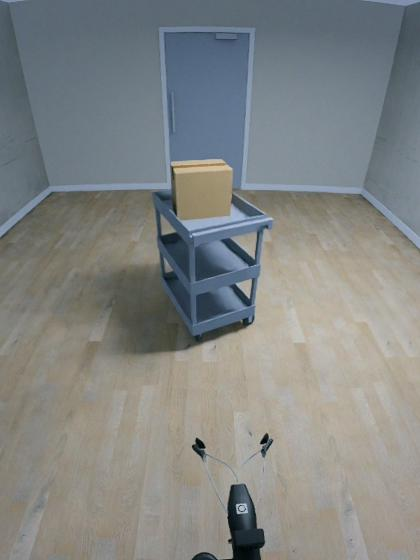

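Request:
move:
  r1: {"base":{"strafe_m":-0.16},"joints":{"wrist_yaw_rad":0,"gripper_m":-0.02}}
  r2: {"base":{"strafe_m":0.05}}
  blocking: false
  cameras: []

Request:
wait:
  seconds: 2
  cameras: []

Request:
move:
  r1: {"base":{"rotate_rad":-0.05},"joints":{"lift_m":0.15,"arm_m":0.15}}
  blocking: false
  cameras: []

Request:
wait:
  seconds: 2
  cameras: ["r1_head_camera","r2_head_camera"]

Scene clock: 62.00 s.
move: r1 moving; r2 moving
r1.base_odometry: x=-1.100 y=+1.262 heading=-2.293
r1.turned_by_wheels: +0.000
r1.turned_by_imu: +0.000
r1.base_tilt: forward=-1.6 right=+1.2
r1.lidar_m: 0.89 0.93 1.29 2.43 2.57 1.98 1.96 2.15 2.34 2.27 1.11 0.91
r1.base_status: strafe_m moving
r1.joint_positions: lift_m=+0.250 arm_m=+0.000 wrist_yaw_rad=+2.607 wrist_pitch_rad=+0.002 wrist_roll_rad=+0.000 gripper_m=+0.037
r1.joint_status: wrist_yaw_rad moving; gripper_m moving
r1.measured_speeds: translate_m=+0.000 strafe_m=-0.141 rotate_rad=+0.003 lift_m=+0.000 arm_m=+0.000 wrist_yaw_rad=-1.822 wrist_pitch_rad=+0.000 wrist_roll_rad=+0.000
r1.motor_effort: lift_m=+24(24) arm_m=-3(4) wheel_0=+11(11) wheel_1=-10(11) wheel_2=-1(1)
r1.servo_current: wrist_yaw_rad=91(117) wrist_pitch_rad=33(52) wrist_roll_rad=33(59) gripper_m=117(117)
r1.hand_pose: x=-0.0327 y=+0.2221 z=+0.4272 quat_wxyz=(+0.264, -0.001, +0.000, +0.965) (m; r1's base frame)
r1.wrist_depth_mm: - - - - - - - / - - - - - - - / - - - - - - - / - - - - - - - / - - - - - - - / 1499 1618 196 1537 187 1537 1464 / 1078 991 1098 158 991 1042 1060
r2.base_odometry: x=+0.010 y=-0.033 heading=-2.845
r2.turned_by_wheels: +0.000
r2.turned_by_imu: +0.000
r2.base_tilt: forward=-0.7 right=+0.0
r2.lidar_m: 1.38 3.23 2.42 2.37 1.78 1.33 1.31 1.39 1.95 2.37 2.51 1.65
r2.base_status: strafe_m moving
r2.joint_positions: lift_m=+0.600 arm_m=+0.000 wrist_yaw_rad=+0.003 wrist_pitch_rad=+0.001 wrist_roll_rad=+0.000 gripper_m=+0.141
r2.joint_status: not commanded
r2.measured_speeds: translate_m=+0.001 strafe_m=+0.106 rotate_rad=-0.008 lift_m=+0.000 arm_m=+0.000 wrist_yaw_rad=+0.000 wrist_pitch_rad=+0.000 wrist_roll_rad=+0.000
r2.motor_effort: lift_m=+21(21) arm_m=-4(4) wheel_0=-3(14) wheel_1=+5(11) wheel_2=+1(5)
r2.servo_current: wrist_yaw_rad=46(65) wrist_pitch_rad=33(46) wrist_roll_rad=52(52) gripper_m=52(59)
r2.hand_pose: x=+0.4596 y=-0.0866 z=+0.7776 quat_wxyz=(+1.000, +0.000, +0.001, +0.001) (m; r2's base frame)
r2.wrist_depth_mm: - - - - - - - / - - - - - - - / - - - 1464 - - - / - - - - - - - / - - - 1921 - - - / - - - 1255 1336 1983 - / 1708 1708 1756 - 1618 1618 1661
pictures: none
No camera images: "cameras" was empty.

Scene clock: 62.63 s.
earlier move: r1 moving; r2 done
r1.base_odometry: x=-1.179 y=+1.332 heading=-2.293
r1.turned_by_wheels: +0.000
r1.turned_by_imu: +0.000
r1.base_tilt: forward=-1.6 right=+1.3
r1.lidar_m: 0.89 0.95 1.28 2.54 2.57 1.99 1.95 2.13 2.20 2.17 1.08 0.84
r1.base_status: strafe_m moving
r1.joint_positions: lift_m=+0.250 arm_m=+0.000 wrist_yaw_rad=+1.455 wrist_pitch_rad=+0.002 wrist_roll_rad=+0.000 gripper_m=-0.017
r1.joint_status: wrist_yaw_rad moving; gripper_m moving
r1.measured_speeds: translate_m=+0.000 strafe_m=-0.106 rotate_rad=+0.002 lift_m=+0.000 arm_m=+0.000 wrist_yaw_rad=-1.819 wrist_pitch_rad=+0.000 wrist_roll_rad=+0.000
r1.motor_effort: lift_m=+24(24) arm_m=-4(4) wheel_0=+4(11) wheel_1=+0(11) wheel_2=-1(1)
r1.servo_current: wrist_yaw_rad=59(124) wrist_pitch_rad=39(52) wrist_roll_rad=33(65) gripper_m=52(130)
r1.hand_pose: x=+0.2912 y=+0.2763 z=+0.4272 quat_wxyz=(+0.747, -0.001, +0.001, +0.665) (m; r1's base frame)
r1.wrist_depth_mm: - - - - - - - / - - - - - - - / - - - - - - - / - - - - - - - / - - - - - - - / 1618 1618 1464 193 1499 1281 - / 1138 1078 180 183 153 1008 -
r2.base_odometry: x=+0.015 y=-0.048 heading=-2.845
r2.turned_by_wheels: +0.000
r2.turned_by_imu: +0.000
r2.base_tilt: forward=-0.7 right=+0.0
r2.lidar_m: 1.42 3.23 2.41 2.32 1.80 1.35 1.32 1.38 1.97 2.37 2.52 1.63
r2.base_status: done
r2.joint_positions: lift_m=+0.600 arm_m=+0.000 wrist_yaw_rad=+0.003 wrist_pitch_rad=+0.001 wrist_roll_rad=+0.000 gripper_m=+0.141
r2.joint_status: not commanded
r2.measured_speeds: all 0
r2.motor_effort: lift_m=+21(21) arm_m=-4(4) wheel_0=-2(14) wheel_1=+2(11) wheel_2=+0(5)
r2.servo_current: wrist_yaw_rad=46(65) wrist_pitch_rad=39(46) wrist_roll_rad=52(59) gripper_m=46(59)
r2.hand_pose: x=+0.4596 y=-0.0866 z=+0.7776 quat_wxyz=(+1.000, +0.000, +0.001, +0.001) (m; r2's base frame)
r2.wrist_depth_mm: - - - - - - - / - - - - - - - / - - - 1499 - - - / - - - - - - - / - - - 1863 - - - / - - - 1205 1366 1921 - / 1756 1618 1756 - 1618 1618 1708
wait: 0.63 of 2 s (r2 has come to rest)
pictures: none
No camera images: "cameras" was empty.

Scene clock: 63.13 s.
earlier move: r1 moving
move: r1 moving
r1.base_odometry: x=-1.192 y=+1.344 heading=-2.343
r1.turned_by_wheels: -0.050
r1.turned_by_imu: -0.050
r1.base_tilt: forward=-1.6 right=+1.3
r1.lidar_m: 0.87 0.91 1.22 2.55 2.68 2.02 1.95 2.11 2.22 2.15 1.13 0.87
r1.base_status: rotate_rad moving
r1.joint_positions: lift_m=+0.212 arm_m=+0.051 wrist_yaw_rad=+0.546 wrist_pitch_rad=+0.002 wrist_roll_rad=+0.000 gripper_m=-0.019
r1.joint_status: lift_m moving; arm_m moving; wrist_yaw_rad moving; the others done
r1.measured_speeds: translate_m=+0.000 strafe_m=+0.000 rotate_rad=+0.000 lift_m=-0.146 arm_m=+0.195 wrist_yaw_rad=-1.802 wrist_pitch_rad=+0.000 wrist_roll_rad=+0.000
r1.motor_effort: lift_m=+11(21) arm_m=+5(7) wheel_0=+0(5) wheel_1=+0(4) wheel_2=+2(6)
r1.servo_current: wrist_yaw_rad=124(124) wrist_pitch_rad=46(46) wrist_roll_rad=39(65) gripper_m=52(72)
r1.hand_pose: x=+0.5135 y=+0.0749 z=+0.3901 quat_wxyz=(+0.963, +0.000, +0.001, +0.269) (m; r1's base frame)
r1.wrist_depth_mm: - - 891 - - 539 484 / - - 891 - - 535 488 / - - 904 - - 544 488 / - - 891 - - 535 492 / - - 878 - - 539 488 / 1308 - 187 198 169 539 492 / 1060 917 163 147 144 517 492
r2: as last shown
r2.base_tilt: forward=-0.7 right=+0.1
r2.lidar_m: 1.39 3.20 2.41 2.33 1.81 1.34 1.29 1.37 1.98 2.40 2.54 1.63
r2.motor_effort: lift_m=+21(21) arm_m=-4(4) wheel_0=-2(2) wheel_1=+2(2) wheel_2=+0(0)
r2.servo_current: wrist_yaw_rad=52(59) wrist_pitch_rad=39(46) wrist_roll_rad=52(52) gripper_m=52(52)
r2.wrist_depth_mm: - - - - - - - / - - - - - - - / - - - 1499 - - - / - - - - - - - / - - - 1863 - - - / - - - 1205 1336 1921 - / 1756 1661 1756 - 1618 1661 1708
pictures: none
No camera images: "cameras" was empty.

Scene clock: 64.13 s.
earlier move: r1 done
r1.base_odometry: x=-1.192 y=+1.344 heading=-2.343
r1.turned_by_wheels: +0.000
r1.turned_by_imu: +0.000
r1.base_tilt: forward=-1.6 right=+1.3
r1.lidar_m: 0.88 0.93 1.21 2.56 2.70 2.03 1.96 2.11 2.23 2.15 1.14 0.85
r1.base_status: done
r1.joint_positions: lift_m=+0.150 arm_m=+0.150 wrist_yaw_rad=+0.003 wrist_pitch_rad=+0.002 wrist_roll_rad=+0.000 gripper_m=-0.019
r1.joint_status: all done
r1.measured_speeds: all 0
r1.motor_effort: lift_m=+12(21) arm_m=+4(9) wheel_0=+1(5) wheel_1=+0(4) wheel_2=+1(6)
r1.servo_current: wrist_yaw_rad=46(124) wrist_pitch_rad=39(52) wrist_roll_rad=39(65) gripper_m=52(72)
r1.hand_pose: x=+0.6094 y=-0.0867 z=+0.3281 quat_wxyz=(+1.000, +0.000, +0.001, +0.001) (m; r1's base frame)
r1.wrist_depth_mm: 535 525 521 512 512 508 - / 530 530 525 521 512 504 - / 539 530 521 525 512 508 - / 544 535 530 525 517 512 - / 544 530 525 521 521 512 - / 544 539 530 198 517 512 - / 544 544 180 183 162 445 -
r2.base_odometry: x=+0.015 y=-0.048 heading=-2.845
r2.turned_by_wheels: +0.000
r2.turned_by_imu: +0.000
r2.base_tilt: forward=-0.7 right=+0.1
r2.lidar_m: 1.39 3.21 2.38 2.35 1.82 1.34 1.31 1.39 1.97 2.39 2.54 1.64
r2.base_status: not commanded
r2.joint_positions: lift_m=+0.600 arm_m=+0.000 wrist_yaw_rad=+0.003 wrist_pitch_rad=+0.001 wrist_roll_rad=+0.000 gripper_m=+0.141
r2.joint_status: not commanded
r2.measured_speeds: all 0
r2.motor_effort: lift_m=+21(21) arm_m=-4(4) wheel_0=-2(3) wheel_1=+2(2) wheel_2=+0(0)
r2.servo_current: wrist_yaw_rad=33(65) wrist_pitch_rad=39(46) wrist_roll_rad=46(59) gripper_m=52(59)
r2.hand_pose: x=+0.4596 y=-0.0866 z=+0.7776 quat_wxyz=(+1.000, +0.000, +0.001, +0.001) (m; r2's base frame)
r2.wrist_depth_mm: - - - - - - - / - - - - - - - / - - - 1464 - - - / - - - - - - - / - - - 1921 - - - / - - - 1229 1397 1983 - / 1756 1661 1808 - 1618 1618 1661
wait: 1.00 of 2 s (r1 has come to rest)
pictures: r1_head_camera, r2_head_camera
Images, in order (width x height): r1_head_camera 420x560, r2_head_camera 420x560.

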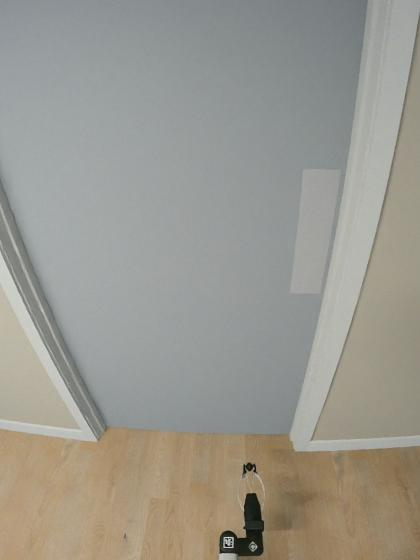

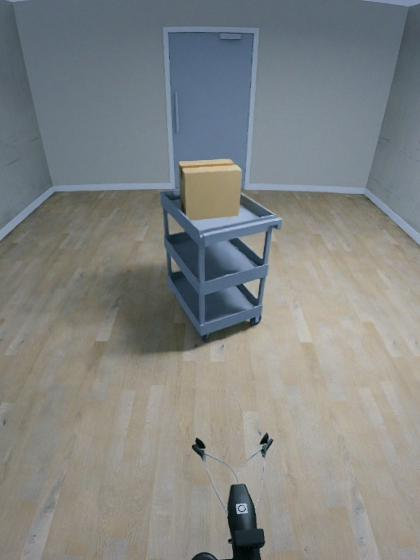

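Request:
move:
  r1: {"base":{"translate_m":0.12,"strafe_m":-0.06}}
  r2: {"base":{"rotate_rad":0.35},"joints":{"lift_m":0.686}}
  blocking: false
  cameras: []

Request:
wait:
  seconds: 2
  cameras: []

Request:
move:
  r1: {"base":{"translate_m":0.45},"contact_limits":{"translate_m":1},"pace":"slow"}
  r2: {"base":{"translate_m":0.4,"strafe_m":-0.26}}
  blocking: false
  cameras: []

Request:
wait:
  seconds: 5
  cameras: []

Request:
wait:
  seconds: 4
  cameras: ["r1_head_camera","r2_head_camera"]

Scene clock: 88.57 s.
move: r1 moving; r2 moving
r1.base_odometry: x=-1.225 y=+1.332 heading=-2.343
r1.turned_by_wheels: +0.000
r1.turned_by_imu: +0.000
r1.base_tilt: forward=-1.6 right=+1.3
r1.lidar_m: 0.85 0.91 1.18 2.56 2.71 2.07 2.00 2.13 2.23 2.12 1.06 0.82
r1.base_status: translate_m moving; strafe_m moving
r1.joint_positions: lift_m=+0.150 arm_m=+0.150 wrist_yaw_rad=+0.003 wrist_pitch_rad=+0.002 wrist_roll_rad=+0.000 gripper_m=-0.019
r1.joint_status: not commanded
r1.measured_speeds: translate_m=+0.122 strafe_m=-0.060 rotate_rad=+0.000 lift_m=+0.000 arm_m=+0.000 wrist_yaw_rad=+0.000 wrist_pitch_rad=+0.000 wrist_roll_rad=+0.000
r1.motor_effort: lift_m=+13(13) arm_m=+4(5) wheel_0=+9(10) wheel_1=+0(3) wheel_2=-7(9)
r1.servo_current: wrist_yaw_rad=46(59) wrist_pitch_rad=46(52) wrist_roll_rad=59(65) gripper_m=59(59)
r1.hand_pose: x=+0.6094 y=-0.0867 z=+0.3281 quat_wxyz=(+1.000, +0.000, +0.001, +0.001) (m; r1's base frame)
r1.wrist_depth_mm: 504 500 496 484 484 480 - / 504 500 492 488 484 477 - / 508 500 492 496 488 484 - / 508 508 500 492 488 480 404 / 504 504 500 496 492 484 399 / 508 500 500 198 484 484 - / 512 504 180 184 162 449 -
r2.base_odometry: x=+0.015 y=-0.048 heading=-2.607
r2.turned_by_wheels: +0.238
r2.turned_by_imu: +0.233
r2.base_tilt: forward=-0.6 right=+0.1
r2.lidar_m: 1.46 2.71 2.35 2.38 1.52 1.31 1.31 1.54 2.40 2.39 2.80 1.36
r2.base_status: rotate_rad moving
r2.joint_positions: lift_m=+0.638 arm_m=+0.000 wrist_yaw_rad=+0.003 wrist_pitch_rad=+0.001 wrist_roll_rad=+0.000 gripper_m=+0.141
r2.joint_status: lift_m moving
r2.measured_speeds: translate_m=+0.000 strafe_m=+0.001 rotate_rad=+0.699 lift_m=+0.146 arm_m=+0.000 wrist_yaw_rad=+0.000 wrist_pitch_rad=+0.000 wrist_roll_rad=+0.000
r2.motor_effort: lift_m=+23(25) arm_m=-4(4) wheel_0=-5(10) wheel_1=-4(10) wheel_2=-7(11)
r2.servo_current: wrist_yaw_rad=46(59) wrist_pitch_rad=39(46) wrist_roll_rad=46(59) gripper_m=52(59)
r2.hand_pose: x=+0.4595 y=-0.0867 z=+0.8156 quat_wxyz=(+1.000, +0.000, +0.001, +0.001) (m; r2's base frame)
r2.wrist_depth_mm: - - - - - - - / - - - - - - - / - - - - 1464 - - / - - - - 1708 - - / - - - - 1808 - - / - - - - 198 1229 - / 1756 1708 1863 - - - 1708
pictures: none
No camera images: "cameras" was empty.

Scene clock: 89.43 s.
earlier move: r1 moving; r2 done
r1.base_odometry: x=-1.319 y=+1.300 heading=-2.343
r1.turned_by_wheels: +0.000
r1.turned_by_imu: +0.000
r1.base_tilt: forward=-1.6 right=+1.3
r1.lidar_m: 0.76 0.82 1.02 2.60 2.75 2.17 2.07 2.23 2.18 2.11 0.97 0.72
r1.base_status: translate_m moving; strafe_m moving
r1.joint_positions: lift_m=+0.150 arm_m=+0.150 wrist_yaw_rad=+0.003 wrist_pitch_rad=+0.002 wrist_roll_rad=+0.000 gripper_m=-0.019
r1.joint_status: not commanded
r1.measured_speeds: translate_m=+0.008 strafe_m=-0.004 rotate_rad=+0.000 lift_m=+0.000 arm_m=+0.000 wrist_yaw_rad=+0.000 wrist_pitch_rad=+0.000 wrist_roll_rad=+0.000
r1.motor_effort: lift_m=+13(13) arm_m=+4(5) wheel_0=+1(10) wheel_1=+3(5) wheel_2=+0(9)
r1.servo_current: wrist_yaw_rad=39(72) wrist_pitch_rad=46(52) wrist_roll_rad=46(65) gripper_m=59(59)
r1.hand_pose: x=+0.6095 y=-0.0867 z=+0.3281 quat_wxyz=(+1.000, +0.000, +0.001, +0.001) (m; r1's base frame)
r1.wrist_depth_mm: 410 404 404 399 392 387 - / 413 404 402 399 392 389 314 / 413 407 402 402 397 389 307 / 415 410 399 399 394 389 319 / 415 413 402 402 397 392 317 / 418 410 404 198 397 394 320 / 415 413 180 404 170 357 -
r2.base_odometry: x=+0.015 y=-0.048 heading=-2.496
r2.turned_by_wheels: +0.111
r2.turned_by_imu: +0.108
r2.base_tilt: forward=-0.7 right=+0.1
r2.lidar_m: 1.88 2.57 2.34 2.19 1.44 1.30 1.32 1.66 2.40 2.44 3.07 1.37
r2.base_status: done
r2.joint_positions: lift_m=+0.686 arm_m=+0.000 wrist_yaw_rad=+0.003 wrist_pitch_rad=+0.001 wrist_roll_rad=+0.000 gripper_m=+0.141
r2.joint_status: all done
r2.measured_speeds: all 0
r2.motor_effort: lift_m=+21(25) arm_m=-4(4) wheel_0=-3(10) wheel_1=-2(10) wheel_2=-3(11)
r2.servo_current: wrist_yaw_rad=46(65) wrist_pitch_rad=39(46) wrist_roll_rad=52(59) gripper_m=52(59)
r2.hand_pose: x=+0.4595 y=-0.0867 z=+0.8636 quat_wxyz=(+1.000, +0.000, +0.001, +0.001) (m; r2's base frame)
r2.wrist_depth_mm: - - - - - - - / - - - - - - - / - - - - - 1308 - / - - - - - 1308 - / - - - - - - - / - - - - 1708 189 1464 / 1921 1808 1808 - - - 1708
wait: 0.87 of 2 s (r2 has come to rest)
pictures: none
No camera images: "cameras" was empty.

Scene clock: 89.93 s.
earlier move: r1 done
move: r1 moving; r2 moving
r1.base_odometry: x=-1.341 y=+1.277 heading=-2.342
r1.turned_by_wheels: +0.000
r1.turned_by_imu: +0.000
r1.base_tilt: forward=-1.6 right=+1.3
r1.lidar_m: 0.71 0.77 1.02 2.61 2.74 2.19 2.12 2.26 2.18 2.08 0.93 0.69
r1.base_status: translate_m moving
r1.joint_positions: lift_m=+0.150 arm_m=+0.150 wrist_yaw_rad=+0.003 wrist_pitch_rad=+0.002 wrist_roll_rad=+0.000 gripper_m=-0.019
r1.joint_status: not commanded
r1.measured_speeds: translate_m=+0.100 strafe_m=-0.001 rotate_rad=+0.003 lift_m=+0.000 arm_m=+0.000 wrist_yaw_rad=+0.000 wrist_pitch_rad=+0.000 wrist_roll_rad=+0.000
r1.motor_effort: lift_m=+13(13) arm_m=+4(4) wheel_0=+2(7) wheel_1=+5(7) wheel_2=-4(9)
r1.servo_current: wrist_yaw_rad=46(72) wrist_pitch_rad=46(46) wrist_roll_rad=52(59) gripper_m=46(59)
r1.contact_limits: translate_m 1
r1.hand_pose: x=+0.6095 y=-0.0867 z=+0.3281 quat_wxyz=(+1.000, +0.000, +0.001, +0.001) (m; r1's base frame)
r1.wrist_depth_mm: 377 375 368 366 362 359 294 / 379 375 370 366 364 359 296 / 384 375 370 370 366 362 283 / 379 377 373 370 366 364 298 / 384 377 375 370 366 364 301 / 384 377 375 198 370 364 300 / 387 377 180 370 179 340 285
r2.base_odometry: x=-0.021 y=-0.050 heading=-2.496
r2.turned_by_wheels: +0.000
r2.turned_by_imu: +0.000
r2.base_tilt: forward=-0.7 right=+0.0
r2.lidar_m: 1.84 2.52 2.32 2.23 1.48 1.32 1.34 1.70 2.38 2.41 3.04 1.36
r2.base_status: translate_m moving; strafe_m moving
r2.joint_positions: lift_m=+0.686 arm_m=+0.000 wrist_yaw_rad=+0.003 wrist_pitch_rad=+0.001 wrist_roll_rad=+0.000 gripper_m=+0.141
r2.joint_status: not commanded
r2.measured_speeds: translate_m=+0.116 strafe_m=-0.075 rotate_rad=+0.003 lift_m=+0.000 arm_m=+0.000 wrist_yaw_rad=+0.000 wrist_pitch_rad=+0.000 wrist_roll_rad=+0.000
r2.motor_effort: lift_m=+21(22) arm_m=-4(4) wheel_0=+10(12) wheel_1=-5(6) wheel_2=-13(13)
r2.servo_current: wrist_yaw_rad=59(59) wrist_pitch_rad=46(46) wrist_roll_rad=33(52) gripper_m=46(59)
r2.hand_pose: x=+0.4595 y=-0.0867 z=+0.8636 quat_wxyz=(+1.000, +0.000, +0.001, +0.001) (m; r2's base frame)
r2.wrist_depth_mm: - - - - - - - / - - - - - - - / - - - - - 1308 - / - - - - - 1281 - / - - - - - - - / - - - - 1661 185 - / 1983 1808 - - - - 1576
pictures: none
No camera images: "cameras" was empty.

Scene clock: 92.40 s.
earlier move: r1 moving; r2 done
r1.base_odometry: x=-1.513 y=+1.100 heading=-2.342
r1.turned_by_wheels: +0.000
r1.turned_by_imu: +0.000
r1.base_tilt: forward=-1.6 right=+1.3
r1.lidar_m: 0.56 0.60 0.77 1.95 2.72 2.44 2.36 2.51 2.19 1.47 0.60 0.48
r1.base_status: translate_m moving
r1.joint_positions: lift_m=+0.150 arm_m=+0.149 wrist_yaw_rad=-0.003 wrist_pitch_rad=+0.002 wrist_roll_rad=+0.000 gripper_m=-0.020
r1.joint_status: not commanded
r1.measured_speeds: translate_m=+0.096 strafe_m=+0.001 rotate_rad=-0.005 lift_m=+0.000 arm_m=+0.000 wrist_yaw_rad=+0.000 wrist_pitch_rad=+0.000 wrist_roll_rad=+0.000
r1.motor_effort: lift_m=+12(13) arm_m=+10(10) wheel_0=+13(17) wheel_1=+9(11) wheel_2=-12(17)
r1.servo_current: wrist_yaw_rad=65(72) wrist_pitch_rad=46(52) wrist_roll_rad=59(65) gripper_m=46(59)
r1.contact_limits: translate_m 1
r1.hand_pose: x=+0.6085 y=-0.0882 z=+0.3281 quat_wxyz=(+1.000, +0.000, +0.001, -0.001) (m; r1's base frame)
r1.wrist_depth_mm: 210 216 220 227 233 238 244 / 212 216 222 227 233 239 244 / 212 216 222 228 233 239 245 / 213 217 223 227 234 241 246 / 213 217 224 229 235 241 247 / 213 218 190 200 235 242 247 / 216 158 223 179 152 242 248
r2.base_odometry: x=-0.461 y=-0.081 heading=-2.496
r2.turned_by_wheels: +0.000
r2.turned_by_imu: +0.001
r2.base_tilt: forward=-0.7 right=+0.1
r2.lidar_m: 1.01 2.67 2.39 2.47 1.94 1.77 1.80 2.27 2.30 2.33 2.90 0.94
r2.base_status: done
r2.joint_positions: lift_m=+0.686 arm_m=+0.000 wrist_yaw_rad=+0.003 wrist_pitch_rad=+0.001 wrist_roll_rad=+0.000 gripper_m=+0.141
r2.joint_status: not commanded
r2.measured_speeds: all 0
r2.motor_effort: lift_m=+20(22) arm_m=-4(4) wheel_0=+3(13) wheel_1=-5(7) wheel_2=-3(13)
r2.servo_current: wrist_yaw_rad=39(59) wrist_pitch_rad=39(46) wrist_roll_rad=39(65) gripper_m=52(59)
r2.hand_pose: x=+0.4595 y=-0.0867 z=+0.8637 quat_wxyz=(+1.000, +0.000, +0.001, +0.001) (m; r2's base frame)
r2.wrist_depth_mm: - - - - - - - / - - - - - - - / - - - - - 917 - / - - - - 960 931 - / - - - - - 1308 - / - - - - 187 188 - / 1921 1863 1808 - - - -
wait: 2.47 of 5 s (r2 has come to rest)
pictures: none
No camera images: "cameras" was empty.

Scene clock: 94.60 s.
earlier move: r1 done
r1.base_odometry: x=-1.632 y=+0.978 heading=-2.343
r1.turned_by_wheels: -0.001
r1.turned_by_imu: +0.000
r1.base_tilt: forward=-1.6 right=+1.3
r1.lidar_m: 0.53 0.52 0.62 1.19 2.76 2.61 2.53 2.68 2.19 0.89 0.36 0.37
r1.base_status: done
r1.joint_positions: lift_m=+0.150 arm_m=+0.150 wrist_yaw_rad=-0.005 wrist_pitch_rad=+0.002 wrist_roll_rad=+0.000 gripper_m=-0.020
r1.joint_status: not commanded
r1.measured_speeds: all 0
r1.motor_effort: lift_m=+13(13) arm_m=+7(10) wheel_0=+5(17) wheel_1=+5(11) wheel_2=-9(22)
r1.servo_current: wrist_yaw_rad=52(72) wrist_pitch_rad=52(52) wrist_roll_rad=59(65) gripper_m=46(59)
r1.contact_limits: translate_m 1
r1.hand_pose: x=+0.6086 y=-0.0889 z=+0.3281 quat_wxyz=(+1.000, +0.000, +0.001, -0.003) (m; r1's base frame)
r1.wrist_depth_mm: 189 202 217 234 253 273 - / 190 202 218 234 253 273 - / 191 203 218 236 253 274 - / 191 203 218 235 255 274 - / 191 204 219 236 255 276 - / 190 204 209 201 255 276 1138 / 190 198 217 180 170 281 831
r2.base_odometry: x=-0.461 y=-0.081 heading=-2.496
r2.turned_by_wheels: +0.000
r2.turned_by_imu: +0.000
r2.base_tilt: forward=-0.7 right=+0.1
r2.lidar_m: 1.03 2.66 2.40 2.44 1.92 1.78 1.81 2.30 2.29 2.34 2.94 0.91
r2.base_status: done
r2.joint_positions: lift_m=+0.686 arm_m=+0.000 wrist_yaw_rad=+0.003 wrist_pitch_rad=+0.001 wrist_roll_rad=+0.000 gripper_m=+0.141
r2.joint_status: not commanded
r2.measured_speeds: all 0
r2.motor_effort: lift_m=+20(22) arm_m=-4(4) wheel_0=+3(13) wheel_1=-4(7) wheel_2=-3(13)
r2.servo_current: wrist_yaw_rad=65(65) wrist_pitch_rad=39(52) wrist_roll_rad=52(65) gripper_m=46(59)
r2.hand_pose: x=+0.4595 y=-0.0867 z=+0.8637 quat_wxyz=(+1.000, +0.000, +0.001, +0.001) (m; r2's base frame)
r2.wrist_depth_mm: - - - - - - - / - - - - - - - / - - - - - 931 - / - - - - 960 917 - / - - - - - 1308 - / - - - - 187 189 - / 1921 1863 1863 - - - -
wait: 2.20 of 4 s (r1 has come to rest)
pictures: r1_head_camera, r2_head_camera
Images, in order (width x height): r1_head_camera 420x560, r2_head_camera 420x560.

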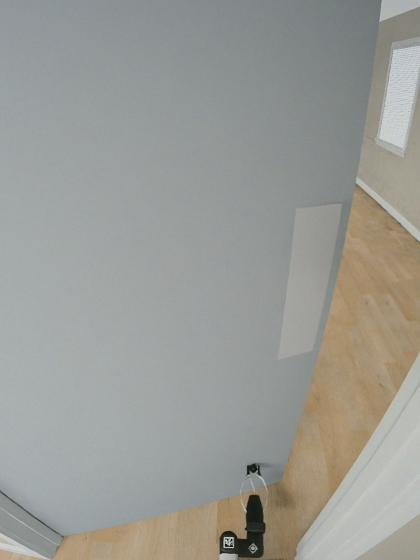

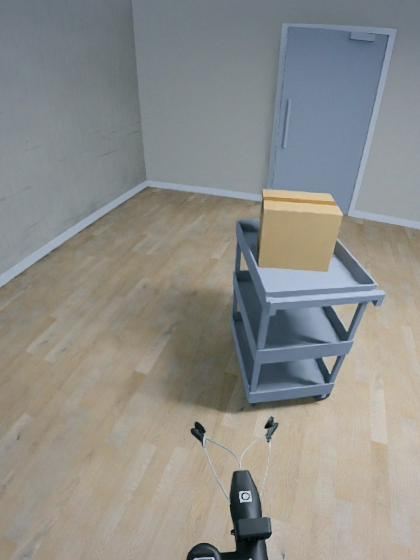

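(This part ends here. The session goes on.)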